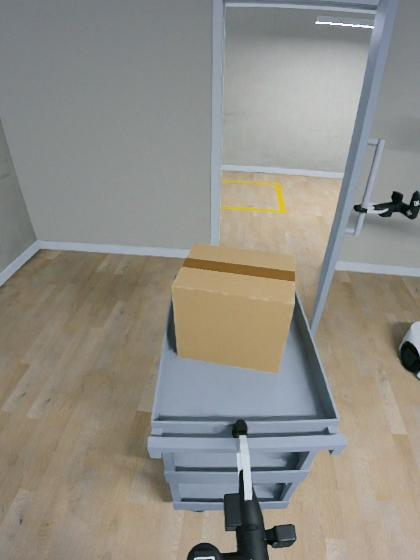

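Scene clock: 922.17 s.
move: r2 moving
r1: as last shown
r1.base_tilt: forward=-1.5 right=+1.3
r1.lidar_m: 0.68 1.15 1.21 4.72 2.92 1.59 1.34 1.32 1.26 1.05 1.05 0.81
r1.motor_effort: lift_m=+24(24) arm_m=-4(4) wheel_0=+16(17) wheel_1=+5(5) wheel_2=+14(14)
r1.servo_current: wrist_yaw_rad=65(91) wrist_pitch_rad=46(46) wrist_roll_rad=46(59) gripper_m=59(65)
r1.contact_limits: translate_m 1
r1.wrist_depth_mm: - - - 164 213 192 178 / - - - 163 216 192 179 / - - - 170 216 195 179 / 831 1078 - 163 217 195 180 / 820 991 - 167 219 195 181 / - 917 185 167 212 196 182 / 1229 148 183 163 212 190 182
r2.base_odometry: x=-1.906 y=-0.752 heading=-2.905
r2.turned_by_wheels: +0.000
r2.turned_by_imu: +0.000
r2.base_tilt: forward=-0.8 right=+0.1
r2.lidar_m: 0.39 0.44 2.10 2.11 2.34 3.32 3.30 3.27 2.67 2.63 1.72 0.42
r2.base_status: translate_m moving
r2.joint_positions: lift_m=+0.688 arm_m=+0.000 wrist_yaw_rad=-0.010 wrist_pitch_rad=+0.003 wrist_roll_rad=+1.570 gripper_m=-0.019
r2.joint_status: not commanded
r2.measured_speeds: translate_m=+0.048 strafe_m=+0.000 rotate_rad=+0.001 lift_m=+0.000 arm_m=+0.000 wrist_yaw_rad=+0.000 wrist_pitch_rad=+0.000 wrist_roll_rad=+0.000
r2.motor_effort: lift_m=+20(20) arm_m=+4(5) wheel_0=+5(7) wheel_1=+7(8) wheel_2=-15(16)
r2.servo_current: wrist_yaw_rad=59(72) wrist_pitch_rad=39(46) wrist_roll_rad=52(59) gripper_m=72(78)
r2.hand_pose: x=+0.4584 y=-0.0902 z=+0.8652 quat_wxyz=(+0.708, +0.707, -0.002, -0.004) (m; r2's base frame)
r2.wrist_depth_mm: - - - 160 218 1576 - / - - - 162 220 741 - / - 445 424 163 223 809 - / - - 442 165 224 809 - / - - 459 166 226 831 - / - - 188 168 181 - - / - - - - 229 1708 496
pictures: none
No camera images: "cameras" was empty.

Scene clock: 924.43 s.
earlier move: r2 done
r1.base_odometry: x=-1.929 y=-1.218 heading=+1.593
r1.turned_by_wheels: +0.000
r1.turned_by_imu: +0.000
r1.base_tilt: forward=-1.6 right=+1.2
r1.lidar_m: 0.68 1.09 1.20 4.70 2.92 1.62 1.33 1.31 1.28 1.07 1.05 0.81
r1.base_status: not commanded
r1.joint_positions: lift_m=+0.800 arm_m=+0.300 wrist_yaw_rad=+0.533 wrist_pitch_rad=+0.002 wrist_roll_rad=+0.000 gripper_m=-0.034
r1.joint_status: not commanded
r1.measured_speeds: all 0
r1.motor_effort: lift_m=+24(24) arm_m=-3(4) wheel_0=+17(17) wheel_1=+5(6) wheel_2=+14(14)
r1.servo_current: wrist_yaw_rad=85(104) wrist_pitch_rad=33(52) wrist_roll_rad=39(65) gripper_m=65(72)
r1.contact_limits: translate_m 1
r1.hand_pose: x=+0.7637 y=+0.0714 z=+0.9772 quat_wxyz=(+0.965, +0.000, +0.001, +0.264) (m; r1's base frame)
r1.wrist_depth_mm: - - - 164 213 192 178 / - - - 163 215 191 179 / - - - 169 216 194 179 / 831 891 - 163 217 195 180 / 809 842 991 167 218 195 181 / - 676 179 167 212 196 182 / - 148 176 164 213 191 182
r2.base_odometry: x=-2.040 y=-0.785 heading=-2.904
r2.turned_by_wheels: +0.001
r2.turned_by_imu: +0.002
r2.base_tilt: forward=-0.7 right=+0.0
r2.lidar_m: 0.41 0.44 2.09 2.08 2.30 3.45 3.42 3.30 2.68 2.65 1.65 0.41
r2.base_status: done
r2.joint_positions: lift_m=+0.688 arm_m=+0.000 wrist_yaw_rad=+0.002 wrist_pitch_rad=+0.003 wrist_roll_rad=+1.570 gripper_m=-0.019
r2.joint_status: not commanded
r2.measured_speeds: all 0
r2.motor_effort: lift_m=+20(20) arm_m=+4(5) wheel_0=+10(14) wheel_1=+6(8) wheel_2=-6(16)
r2.servo_current: wrist_yaw_rad=39(72) wrist_pitch_rad=46(46) wrist_roll_rad=59(65) gripper_m=78(78)
r2.hand_pose: x=+0.4595 y=-0.0868 z=+0.8652 quat_wxyz=(+0.708, +0.707, +0.002, +0.000) (m; r2's base frame)
r2.wrist_depth_mm: - - - 146 202 1499 - / - - 544 151 207 - - / - 421 418 154 213 - - / - - 442 158 218 820 - / - - 473 163 224 - - / - - 188 167 182 - - / - - - - 236 1499 500
wait: 2.27 of 7 s (r2 has come to rest)
pictures: r2_head_camera
Images, in order (width x height): r2_head_camera 420x560.

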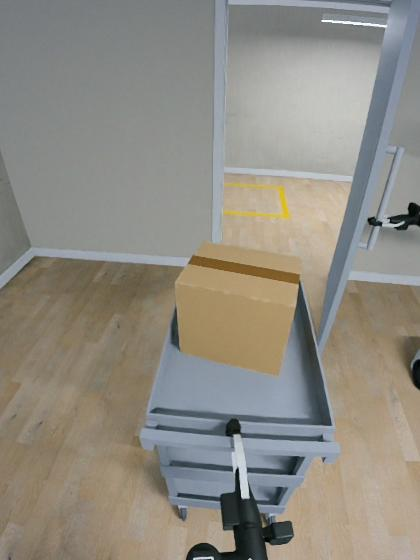

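Emit:
move --r2 '{"base":{"translate_m":0.2},"pace":"slow"}' --blocking false --cameras '[]'

Emit:
wait --seconds 7 --cameras '["r2_head_camera"]'

Scene clock: 941.87 s.
move: r2 moving
r1: as last shown
r1.base_tilt: forward=-1.5 right=+1.3
r1.lidar_m: 0.71 1.10 1.22 4.72 2.92 1.59 1.32 1.30 1.27 1.06 1.05 0.79
r1.motor_effort: lift_m=+24(24) arm_m=-4(4) wheel_0=+16(17) wheel_1=+5(6) wheel_2=+14(14)
r1.servo_current: wrist_yaw_rad=78(85) wrist_pitch_rad=39(52) wrist_roll_rad=59(59) gripper_m=52(65)
r1.contact_limits: translate_m 1
r1.wrist_depth_mm: - - - 164 214 192 178 / - - - 164 216 191 178 / - - - 170 216 195 180 / 820 866 - 163 217 195 181 / 820 831 976 167 218 195 181 / - 676 179 167 211 195 181 / - 148 176 163 213 191 182
r2.base_odometry: x=-2.052 y=-0.788 heading=-2.904
r2.turned_by_wheels: +0.001
r2.turned_by_imu: +0.001
r2.base_tilt: forward=-0.7 right=+0.1
r2.lidar_m: 0.39 0.45 2.08 2.06 2.29 3.48 3.44 3.30 2.70 2.67 1.63 0.42
r2.base_status: translate_m moving
r2.joint_positions: lift_m=+0.688 arm_m=+0.000 wrist_yaw_rad=+0.002 wrist_pitch_rad=+0.003 wrist_roll_rad=+1.570 gripper_m=-0.019
r2.joint_status: not commanded
r2.measured_speeds: translate_m=+0.049 strafe_m=+0.000 rotate_rad=-0.003 lift_m=+0.000 arm_m=+0.000 wrist_yaw_rad=+0.000 wrist_pitch_rad=+0.000 wrist_roll_rad=+0.000
r2.motor_effort: lift_m=+20(20) arm_m=+4(4) wheel_0=+11(16) wheel_1=+8(9) wheel_2=-10(12)
r2.servo_current: wrist_yaw_rad=39(52) wrist_pitch_rad=46(46) wrist_roll_rad=46(52) gripper_m=65(72)
r2.hand_pose: x=+0.4595 y=-0.0868 z=+0.8652 quat_wxyz=(+0.708, +0.707, +0.002, +0.000) (m; r2's base frame)
r2.wrist_depth_mm: - - - 146 202 1397 - / - - 530 150 206 - - / - 418 415 153 211 - - / - - 439 158 217 798 - / - - 473 163 223 - - / - - 187 166 182 - - / - - - - 235 1537 500
pictures: none
No camera images: "cameras" was empty.

Scene clock: 944.63 s.
earlier move: r2 done
r1.base_odometry: x=-1.929 y=-1.218 heading=+1.593
r1.turned_by_wheels: +0.000
r1.turned_by_imu: +0.000
r1.base_tilt: forward=-1.5 right=+1.2
r1.lidar_m: 0.67 1.08 1.27 4.73 2.93 1.57 1.34 1.32 1.29 1.05 1.04 0.81
r1.base_status: not commanded
r1.joint_positions: lift_m=+0.800 arm_m=+0.300 wrist_yaw_rad=+0.533 wrist_pitch_rad=+0.002 wrist_roll_rad=+0.000 gripper_m=-0.034
r1.joint_status: not commanded
r1.measured_speeds: all 0
r1.motor_effort: lift_m=+24(24) arm_m=-4(4) wheel_0=+16(17) wheel_1=+5(6) wheel_2=+14(14)
r1.servo_current: wrist_yaw_rad=85(104) wrist_pitch_rad=39(52) wrist_roll_rad=33(65) gripper_m=65(65)
r1.contact_limits: translate_m 1
r1.hand_pose: x=+0.7637 y=+0.0714 z=+0.9772 quat_wxyz=(+0.965, +0.000, +0.001, +0.264) (m; r1's base frame)
r1.wrist_depth_mm: - - - 164 213 192 177 / - - - 163 215 192 179 / - - - 169 217 193 179 / - 798 778 163 218 195 181 / - 788 798 167 219 195 181 / - 741 182 167 212 196 181 / - 155 176 163 213 190 181
r2.base_odometry: x=-2.234 y=-0.832 heading=-2.904
r2.turned_by_wheels: +0.000
r2.turned_by_imu: +0.001
r2.base_tilt: forward=-0.7 right=+0.0
r2.lidar_m: 0.41 0.44 2.07 2.04 2.25 3.59 3.62 3.28 2.71 2.71 1.52 0.40
r2.base_status: done
r2.joint_positions: lift_m=+0.688 arm_m=+0.000 wrist_yaw_rad=+0.002 wrist_pitch_rad=+0.003 wrist_roll_rad=+1.570 gripper_m=-0.019
r2.joint_status: not commanded
r2.measured_speeds: all 0
r2.motor_effort: lift_m=+20(20) arm_m=+4(5) wheel_0=+6(16) wheel_1=+4(9) wheel_2=-6(12)
r2.servo_current: wrist_yaw_rad=52(65) wrist_pitch_rad=33(46) wrist_roll_rad=46(65) gripper_m=72(85)
r2.hand_pose: x=+0.4595 y=-0.0868 z=+0.8652 quat_wxyz=(+0.708, +0.707, +0.002, +0.000) (m; r2's base frame)
r2.wrist_depth_mm: - - - 142 196 634 - / - 1863 424 146 203 - - / - 421 413 152 210 - - / - 449 449 157 216 - - / - - 480 163 224 - - / - - 187 167 181 1618 - / - - - - 239 1661 484
wait: 2.77 of 7 s (r2 has come to rest)
pictures: r2_head_camera
Images, in order (width x height): r2_head_camera 420x560.

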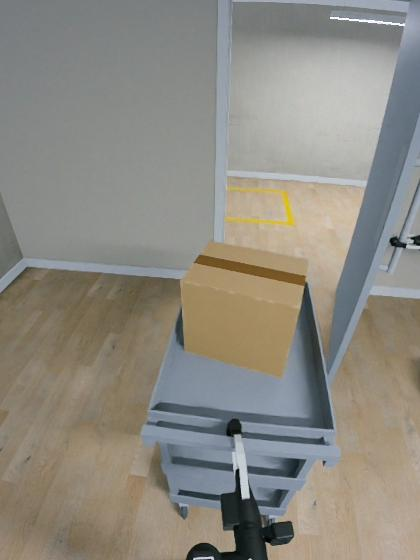

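Emit:
move --r2 '{"base":{"strafe_m":0.1},"pace":"slow"}' --blocking false --cameras '[]'

Emit:
wait --seconds 7 --cameras '[]'

Emit:
move --r2 '{"base":{"translate_m":0.2,"strafe_m":-0.04},"pace":"slow"}' --blocking false --cameras '[]'

Emit:
wait --seconds 7 --cameras '["r2_head_camera"]'

Scene clock: 955.17 s.
move: r2 moving
r1: as last shown
r1.base_tilt: forward=-1.6 right=+1.2
r1.lidar_m: 0.67 1.08 1.24 4.74 2.92 1.59 1.34 1.32 1.28 1.07 1.04 0.80
r1.motor_effort: lift_m=+24(24) arm_m=-4(4) wheel_0=+16(17) wheel_1=+5(5) wheel_2=+14(14)
r1.servo_current: wrist_yaw_rad=78(98) wrist_pitch_rad=46(46) wrist_roll_rad=59(59) gripper_m=59(59)
r1.contact_limits: translate_m 1
r1.wrist_depth_mm: - - - 164 213 192 178 / - - - 164 216 193 179 / - - - 170 216 194 179 / - 788 778 163 217 195 181 / - 788 809 168 219 195 181 / - 723 181 167 213 196 182 / - 155 176 163 213 190 182
r2.base_odometry: x=-2.230 y=-0.846 heading=-2.904
r2.turned_by_wheels: +0.000
r2.turned_by_imu: +0.000
r2.base_tilt: forward=-0.7 right=+0.1
r2.lidar_m: 0.41 0.44 2.04 2.03 2.26 3.56 3.64 3.32 2.76 2.71 1.51 0.41
r2.base_status: strafe_m moving
r2.joint_positions: lift_m=+0.688 arm_m=+0.000 wrist_yaw_rad=-0.001 wrist_pitch_rad=+0.003 wrist_roll_rad=+1.570 gripper_m=-0.019
r2.joint_status: not commanded
r2.measured_speeds: translate_m=+0.001 strafe_m=+0.055 rotate_rad=-0.005 lift_m=+0.000 arm_m=+0.000 wrist_yaw_rad=-0.032 wrist_pitch_rad=+0.000 wrist_roll_rad=+0.000
r2.motor_effort: lift_m=+20(20) arm_m=+4(4) wheel_0=-9(10) wheel_1=+7(8) wheel_2=+0(5)
r2.servo_current: wrist_yaw_rad=46(59) wrist_pitch_rad=39(46) wrist_roll_rad=46(52) gripper_m=78(78)
r2.hand_pose: x=+0.4592 y=-0.0876 z=+0.8652 quat_wxyz=(+0.708, +0.707, +0.001, -0.001) (m; r2's base frame)
r2.wrist_depth_mm: - - - 146 201 732 - / - 1863 459 151 207 - - / - 427 418 154 213 - - / - 452 449 160 219 788 - / - - 477 165 225 - - / - - 187 168 182 - - / - - - - 239 1499 500
pictures: none
No camera images: "cameras" was empty.

Scene clock: 956.80 s.
earlier move: r2 done
r1.base_odometry: x=-1.929 y=-1.218 heading=+1.593
r1.turned_by_wheels: +0.000
r1.turned_by_imu: +0.000
r1.base_tilt: forward=-1.5 right=+1.3
r1.lidar_m: 0.70 1.09 1.32 4.72 2.93 1.61 1.32 1.34 1.28 1.05 1.05 0.80
r1.base_status: not commanded
r1.joint_positions: lift_m=+0.800 arm_m=+0.300 wrist_yaw_rad=+0.533 wrist_pitch_rad=+0.002 wrist_roll_rad=+0.000 gripper_m=-0.034
r1.joint_status: not commanded
r1.measured_speeds: all 0
r1.motor_effort: lift_m=+24(24) arm_m=-3(4) wheel_0=+16(17) wheel_1=+5(6) wheel_2=+14(14)
r1.servo_current: wrist_yaw_rad=91(111) wrist_pitch_rad=46(46) wrist_roll_rad=46(72) gripper_m=65(65)
r1.contact_limits: translate_m 1
r1.hand_pose: x=+0.7637 y=+0.0714 z=+0.9772 quat_wxyz=(+0.965, +0.000, +0.001, +0.264) (m; r1's base frame)
r1.wrist_depth_mm: - - - 164 213 191 177 / - - - 163 216 191 179 / - - - 170 216 193 179 / - 854 842 164 217 195 180 / 1182 831 854 167 218 195 181 / - - 182 167 212 196 182 / - 155 179 163 213 190 182
r2.base_odometry: x=-2.210 y=-0.929 heading=-2.904
r2.turned_by_wheels: +0.000
r2.turned_by_imu: +0.000
r2.base_tilt: forward=-0.7 right=+0.0
r2.lidar_m: 0.41 2.40 1.96 1.94 2.18 3.40 3.61 3.46 2.84 2.79 1.56 0.39
r2.base_status: done
r2.joint_positions: lift_m=+0.688 arm_m=+0.000 wrist_yaw_rad=-0.007 wrist_pitch_rad=+0.003 wrist_roll_rad=+1.570 gripper_m=-0.019
r2.joint_status: not commanded
r2.measured_speeds: all 0
r2.motor_effort: lift_m=+20(20) arm_m=+4(5) wheel_0=-8(18) wheel_1=+2(8) wheel_2=+0(5)
r2.servo_current: wrist_yaw_rad=46(65) wrist_pitch_rad=39(52) wrist_roll_rad=46(59) gripper_m=72(85)
r2.hand_pose: x=+0.4586 y=-0.0895 z=+0.8652 quat_wxyz=(+0.708, +0.707, -0.002, -0.004) (m; r2's base frame)
r2.wrist_depth_mm: - - - 135 187 - - / - 389 387 140 196 - - / - 427 418 146 208 - - / - 466 459 154 216 - - / - - 500 162 226 - - / - - 189 170 181 1618 496 / - - - - 251 1618 1205
wait: 1.63 of 7 s (r2 has come to rest)
pictures: none
No camera images: "cameras" was empty.

Scene clock: 957.30 s.
move: r2 moving
r1: as last shown
r1.base_tilt: forward=-1.5 right=+1.2
r1.lidar_m: 0.67 1.10 1.33 4.72 2.92 1.60 1.35 1.32 1.28 1.06 1.02 0.80
r1.motor_effort: lift_m=+24(24) arm_m=-4(4) wheel_0=+16(17) wheel_1=+5(6) wheel_2=+14(14)
r1.servo_current: wrist_yaw_rad=72(91) wrist_pitch_rad=39(46) wrist_roll_rad=65(65) gripper_m=65(65)
r1.contact_limits: translate_m 1
r1.wrist_depth_mm: - - - 164 213 191 177 / - - - 164 215 192 179 / - - - 169 216 194 179 / - 866 854 163 216 195 181 / 1182 842 842 167 219 195 180 / - 798 181 167 212 196 181 / - 156 179 163 213 190 182
r2.base_odometry: x=-2.223 y=-0.929 heading=-2.904
r2.turned_by_wheels: +0.000
r2.turned_by_imu: +0.000
r2.base_tilt: forward=-0.7 right=+0.0
r2.lidar_m: 0.42 2.40 1.95 1.92 2.17 3.42 3.62 3.46 2.81 2.80 1.57 0.38
r2.base_status: translate_m moving; strafe_m moving
r2.joint_positions: lift_m=+0.688 arm_m=+0.000 wrist_yaw_rad=-0.007 wrist_pitch_rad=+0.003 wrist_roll_rad=+1.570 gripper_m=-0.019
r2.joint_status: not commanded
r2.measured_speeds: translate_m=+0.049 strafe_m=-0.009 rotate_rad=+0.000 lift_m=+0.000 arm_m=+0.000 wrist_yaw_rad=+0.003 wrist_pitch_rad=+0.000 wrist_roll_rad=+0.000
r2.motor_effort: lift_m=+20(20) arm_m=+4(4) wheel_0=+9(9) wheel_1=+5(7) wheel_2=-14(14)
r2.servo_current: wrist_yaw_rad=46(65) wrist_pitch_rad=33(46) wrist_roll_rad=46(65) gripper_m=72(78)
r2.hand_pose: x=+0.4586 y=-0.0895 z=+0.8652 quat_wxyz=(+0.708, +0.707, -0.002, -0.004) (m; r2's base frame)
r2.wrist_depth_mm: - - - 130 182 - - / - 382 384 134 191 - - / - 424 413 142 203 - - / - 466 455 149 211 - - / - - 500 157 224 - - / - - 189 167 181 1661 508 / - - - - 248 1618 1205
pictures: none
No camera images: "cameras" was empty.

Scene clock: 960.10 s.
earlier move: r2 done
r1.base_odometry: x=-1.929 y=-1.218 heading=+1.593
r1.turned_by_wheels: +0.000
r1.turned_by_imu: +0.000
r1.base_tilt: forward=-1.5 right=+1.2
r1.lidar_m: 0.70 1.10 1.49 4.73 2.94 1.61 1.33 1.30 1.24 1.06 1.05 0.81
r1.base_status: not commanded
r1.joint_positions: lift_m=+0.800 arm_m=+0.300 wrist_yaw_rad=+0.533 wrist_pitch_rad=+0.002 wrist_roll_rad=+0.000 gripper_m=-0.034
r1.joint_status: not commanded
r1.measured_speeds: all 0
r1.motor_effort: lift_m=+23(24) arm_m=-3(4) wheel_0=+16(17) wheel_1=+5(6) wheel_2=+14(14)
r1.servo_current: wrist_yaw_rad=85(104) wrist_pitch_rad=46(52) wrist_roll_rad=52(65) gripper_m=65(65)
r1.contact_limits: translate_m 1
r1.hand_pose: x=+0.7637 y=+0.0714 z=+0.9772 quat_wxyz=(+0.965, +0.000, +0.001, +0.264) (m; r1's base frame)
r1.wrist_depth_mm: - - - 164 214 191 178 / - - - 164 215 192 179 / - - - 169 216 194 179 / - - 759 163 218 195 180 / - - 778 167 219 196 181 / - - 181 167 211 196 182 / - 149 177 164 213 190 182
r2.base_odometry: x=-2.414 y=-0.937 heading=-2.903
r2.turned_by_wheels: +0.001
r2.turned_by_imu: +0.003
r2.base_tilt: forward=-0.7 right=+0.1
r2.lidar_m: 0.42 0.51 1.93 1.95 2.17 3.46 3.83 3.45 2.82 2.79 1.30 0.38
r2.base_status: done
r2.joint_positions: lift_m=+0.688 arm_m=+0.000 wrist_yaw_rad=+0.003 wrist_pitch_rad=+0.003 wrist_roll_rad=+1.570 gripper_m=-0.019
r2.joint_status: not commanded
r2.measured_speeds: all 0
r2.motor_effort: lift_m=+20(20) arm_m=+4(5) wheel_0=+9(16) wheel_1=+6(9) wheel_2=-4(15)
r2.servo_current: wrist_yaw_rad=52(65) wrist_pitch_rad=39(46) wrist_roll_rad=33(65) gripper_m=65(78)
r2.hand_pose: x=+0.4595 y=-0.0865 z=+0.8652 quat_wxyz=(+0.708, +0.707, +0.002, +0.000) (m; r2's base frame)
r2.wrist_depth_mm: 1618 - 459 121 174 - - / 1661 379 379 128 185 - - / 1756 421 415 134 195 - - / - 455 459 144 208 - - / - - 512 154 220 - - / - - 184 162 181 1537 517 / - - - - 251 1661 1205
wait: 2.80 of 7 s (r2 has come to rest)
pictures: r2_head_camera
Images, in order (width x height): r2_head_camera 420x560.

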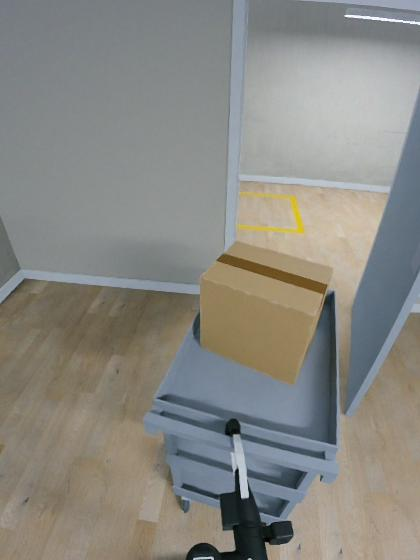

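Emit:
move --r2 '{"base":{"translate_m":0.2,"strafe_m":-0.07},"pace":"slow"}' --blocking false --cameras '[]'

Emit:
wait --seconds 7 --cameras '["r2_head_camera"]'

Scene clock: 964.67 s.
move: r2 moving
r1: as last shown
r1.base_tilt: forward=-1.6 right=+1.2
r1.lidar_m: 0.68 1.12 1.50 4.72 2.91 1.61 1.31 1.33 1.25 1.07 1.03 0.77
r1.motor_effort: lift_m=+24(24) arm_m=-3(4) wheel_0=+16(17) wheel_1=+5(5) wheel_2=+14(14)
r1.servo_current: wrist_yaw_rad=65(85) wrist_pitch_rad=46(46) wrist_roll_rad=52(59) gripper_m=59(65)
r1.contact_limits: translate_m 1
r1.wrist_depth_mm: - - - 164 214 191 178 / - - - 164 215 192 179 / - - - 169 216 195 179 / - - 768 163 217 195 180 / - - 778 167 218 196 181 / - 820 181 167 212 196 182 / - 149 176 164 213 191 182
r2.base_odometry: x=-2.427 y=-0.936 heading=-2.902
r2.turned_by_wheels: +0.001
r2.turned_by_imu: +0.001
r2.base_tilt: forward=-0.7 right=+0.1
r2.lidar_m: 0.42 0.50 1.96 1.95 2.17 3.41 3.84 3.38 2.83 2.79 1.23 0.40
r2.base_status: translate_m moving; strafe_m moving
r2.joint_positions: lift_m=+0.688 arm_m=+0.000 wrist_yaw_rad=+0.003 wrist_pitch_rad=+0.003 wrist_roll_rad=+1.570 gripper_m=-0.019
r2.joint_status: not commanded
r2.measured_speeds: translate_m=+0.048 strafe_m=-0.017 rotate_rad=+0.002 lift_m=+0.000 arm_m=+0.000 wrist_yaw_rad=+0.000 wrist_pitch_rad=+0.000 wrist_roll_rad=+0.000
r2.motor_effort: lift_m=+20(20) arm_m=+4(5) wheel_0=+8(15) wheel_1=+8(8) wheel_2=-9(10)
r2.servo_current: wrist_yaw_rad=52(59) wrist_pitch_rad=39(46) wrist_roll_rad=39(59) gripper_m=72(78)
r2.hand_pose: x=+0.4595 y=-0.0865 z=+0.8652 quat_wxyz=(+0.708, +0.707, +0.002, +0.000) (m; r2's base frame)
r2.wrist_depth_mm: 1756 - 462 121 174 - - / 1708 379 379 128 183 - - / 1756 421 410 135 195 - - / - 459 455 143 207 - - / - - 512 153 220 - - / - - 184 161 180 1576 517 / - - - - 250 1618 1229
pictures: none
No camera images: "cameras" was empty.

Scene clock: 967.50 s.
earlier move: r2 done
r1.base_odometry: x=-1.929 y=-1.218 heading=+1.593
r1.turned_by_wheels: +0.000
r1.turned_by_imu: +0.000
r1.base_tilt: forward=-1.5 right=+1.2
r1.lidar_m: 0.68 1.12 1.40 4.73 2.95 1.60 1.33 1.34 1.28 1.06 1.06 0.82
r1.base_status: not commanded
r1.joint_positions: lift_m=+0.800 arm_m=+0.300 wrist_yaw_rad=+0.533 wrist_pitch_rad=+0.002 wrist_roll_rad=+0.000 gripper_m=-0.034
r1.joint_status: not commanded
r1.measured_speeds: all 0
r1.motor_effort: lift_m=+24(24) arm_m=-4(4) wheel_0=+16(17) wheel_1=+5(6) wheel_2=+14(14)
r1.servo_current: wrist_yaw_rad=91(104) wrist_pitch_rad=46(52) wrist_roll_rad=33(72) gripper_m=65(72)
r1.contact_limits: translate_m 1
r1.hand_pose: x=+0.7637 y=+0.0714 z=+0.9772 quat_wxyz=(+0.965, +0.000, +0.001, +0.264) (m; r1's base frame)
r1.wrist_depth_mm: 991 - - 163 214 192 178 / - - - 164 216 192 179 / - - - 170 216 195 179 / 1060 - - 163 217 195 180 / 1042 1060 991 167 218 195 181 / - - 180 167 213 196 182 / - 156 - 163 213 190 182
r2.base_odometry: x=-2.624 y=-0.916 heading=-2.902
r2.turned_by_wheels: +0.000
r2.turned_by_imu: +0.002
r2.base_tilt: forward=-0.7 right=+0.1
r2.lidar_m: 0.40 0.49 1.99 1.99 2.23 3.52 4.05 3.40 2.78 1.40 0.98 0.40
r2.base_status: done
r2.joint_positions: lift_m=+0.688 arm_m=+0.000 wrist_yaw_rad=+0.005 wrist_pitch_rad=+0.003 wrist_roll_rad=+1.570 gripper_m=-0.019
r2.joint_status: not commanded
r2.measured_speeds: all 0
r2.motor_effort: lift_m=+20(20) arm_m=+4(5) wheel_0=+8(17) wheel_1=+6(9) wheel_2=-4(10)
r2.servo_current: wrist_yaw_rad=52(59) wrist_pitch_rad=46(52) wrist_roll_rad=52(65) gripper_m=72(78)
r2.hand_pose: x=+0.4597 y=-0.0861 z=+0.8652 quat_wxyz=(+0.708, +0.707, +0.003, +0.001) (m; r2's base frame)
r2.wrist_depth_mm: - - 525 125 178 - - / - 379 379 130 187 - - / 1618 421 413 138 195 - - / - 459 455 146 209 - - / - 508 504 155 221 - - / - - 184 163 181 1537 508 / - - - - 248 - 1229
wait: 2.83 of 7 s (r2 has come to rest)
pictures: r2_head_camera
Images, in order (width x height): r2_head_camera 420x560.

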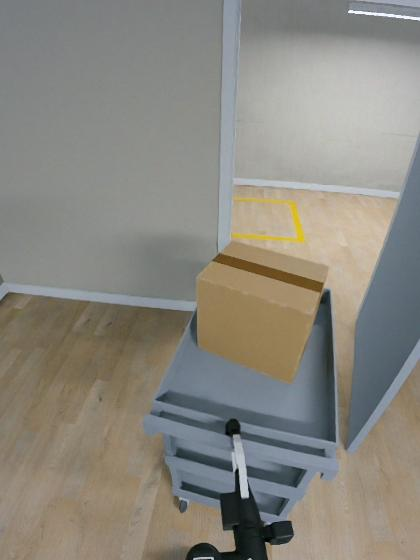

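Emit:
move --r2 '{"base":{"translate_m":0.2,"strafe_m":-0.06},"pace":"slow"}' --blocking false --cameras '[]'

Emit:
wait --seconds 7 --cameras '["r2_head_camera","r1_head_camera"]'

Scene clock: 987.13 s.
move: r2 moving
r1: as last shown
r1.lidar_m: 0.69 1.10 1.34 4.72 2.90 1.59 1.34 1.33 1.28 1.06 1.05 0.78
r1.servo_current: wrist_yaw_rad=78(98) wrist_pitch_rad=46(46) wrist_roll_rad=46(59) gripper_m=65(65)
r1.contact_limits: translate_m 1
r1.wrist_depth_mm: 991 - - 164 213 192 178 / - - - 164 215 192 179 / - - - 170 216 193 179 / 1042 - - 163 218 195 180 / 1042 1025 976 167 220 195 181 / - - 179 167 212 196 182 / - 156 - 163 214 191 182
r2.base_odometry: x=-2.637 y=-0.916 heading=-2.902
r2.turned_by_wheels: +0.001
r2.turned_by_imu: +0.001
r2.base_tilt: forward=-0.7 right=+0.0
r2.lidar_m: 0.42 0.48 1.98 1.99 2.20 3.54 4.07 3.37 2.80 1.37 0.97 0.40
r2.base_status: translate_m moving; strafe_m moving
r2.joint_positions: lift_m=+0.688 arm_m=+0.000 wrist_yaw_rad=+0.005 wrist_pitch_rad=+0.003 wrist_roll_rad=+1.570 gripper_m=-0.019
r2.joint_status: not commanded
r2.measured_speeds: translate_m=+0.049 strafe_m=-0.014 rotate_rad=+0.000 lift_m=+0.000 arm_m=+0.000 wrist_yaw_rad=+0.000 wrist_pitch_rad=+0.000 wrist_roll_rad=+0.000
r2.motor_effort: lift_m=+20(20) arm_m=+5(5) wheel_0=+16(16) wheel_1=+6(8) wheel_2=-10(11)
r2.servo_current: wrist_yaw_rad=52(52) wrist_pitch_rad=39(46) wrist_roll_rad=46(52) gripper_m=72(78)
r2.hand_pose: x=+0.4597 y=-0.0861 z=+0.8652 quat_wxyz=(+0.708, +0.707, +0.003, +0.001) (m; r2's base frame)
r2.wrist_depth_mm: - - 525 124 178 - - / - 382 379 129 186 - - / - 421 413 138 195 - - / - 455 455 146 208 - - / - 504 504 154 221 - - / - - 185 163 181 1537 512 / - - - - 247 1464 1229
pictures: none
No camera images: "cameras" was empty.

Scene clock: 989.97 s.
earlier move: r2 done
r1.base_odometry: x=-1.929 y=-1.218 heading=+1.593
r1.turned_by_wheels: +0.000
r1.turned_by_imu: +0.000
r1.base_tilt: forward=-1.5 right=+1.3
r1.lidar_m: 0.67 1.13 1.38 4.73 2.90 1.63 1.34 1.32 1.27 1.06 1.05 0.80
r1.base_status: not commanded
r1.joint_positions: lift_m=+0.800 arm_m=+0.300 wrist_yaw_rad=+0.533 wrist_pitch_rad=+0.002 wrist_roll_rad=+0.000 gripper_m=-0.034
r1.joint_status: not commanded
r1.measured_speeds: all 0
r1.motor_effort: lift_m=+24(24) arm_m=-4(4) wheel_0=+17(17) wheel_1=+5(6) wheel_2=+14(14)
r1.servo_current: wrist_yaw_rad=78(111) wrist_pitch_rad=39(52) wrist_roll_rad=39(72) gripper_m=72(72)
r1.contact_limits: translate_m 1
r1.hand_pose: x=+0.7637 y=+0.0714 z=+0.9772 quat_wxyz=(+0.965, +0.000, +0.001, +0.264) (m; r1's base frame)
r1.wrist_depth_mm: - - - 164 213 192 178 / - - - 164 215 192 179 / - - - 169 216 194 179 / 931 - - 164 217 195 180 / 904 - 891 167 218 196 181 / - - 184 167 212 196 181 / - 155 - 163 213 190 182
r2.base_odometry: x=-2.833 y=-0.905 heading=-2.902
r2.turned_by_wheels: +0.000
r2.turned_by_imu: +0.000
r2.base_tilt: forward=-0.7 right=+0.1
r2.lidar_m: 0.40 0.49 2.01 1.98 2.25 3.56 - 3.37 2.75 1.30 0.84 0.39
r2.base_status: done
r2.joint_positions: lift_m=+0.688 arm_m=+0.000 wrist_yaw_rad=+0.003 wrist_pitch_rad=+0.003 wrist_roll_rad=+1.570 gripper_m=-0.019
r2.joint_status: not commanded
r2.measured_speeds: all 0
r2.motor_effort: lift_m=+20(20) arm_m=+4(5) wheel_0=+5(16) wheel_1=+4(8) wheel_2=-7(13)
r2.servo_current: wrist_yaw_rad=46(59) wrist_pitch_rad=46(52) wrist_roll_rad=46(65) gripper_m=72(85)
r2.hand_pose: x=+0.4595 y=-0.0866 z=+0.8652 quat_wxyz=(+0.708, +0.707, +0.002, +0.000) (m; r2's base frame)
r2.wrist_depth_mm: - - - 135 188 - - / - 402 389 139 195 - - / - 421 418 147 206 - - / - 452 449 153 214 - - / - 488 488 159 222 - - / - - 185 166 181 - 504 / - - - - 244 1430 1138
wait: 2.83 of 7 s (r2 has come to rest)
pictures: r1_head_camera, r2_head_camera
Images, in order (width x height): r1_head_camera 420x560, r2_head_camera 420x560.

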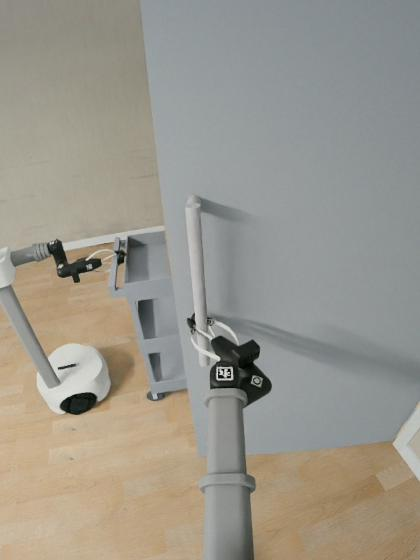

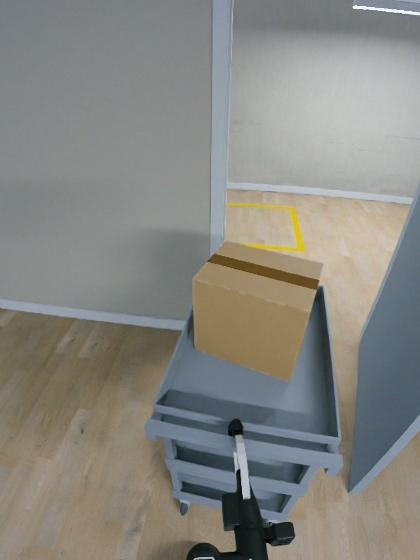

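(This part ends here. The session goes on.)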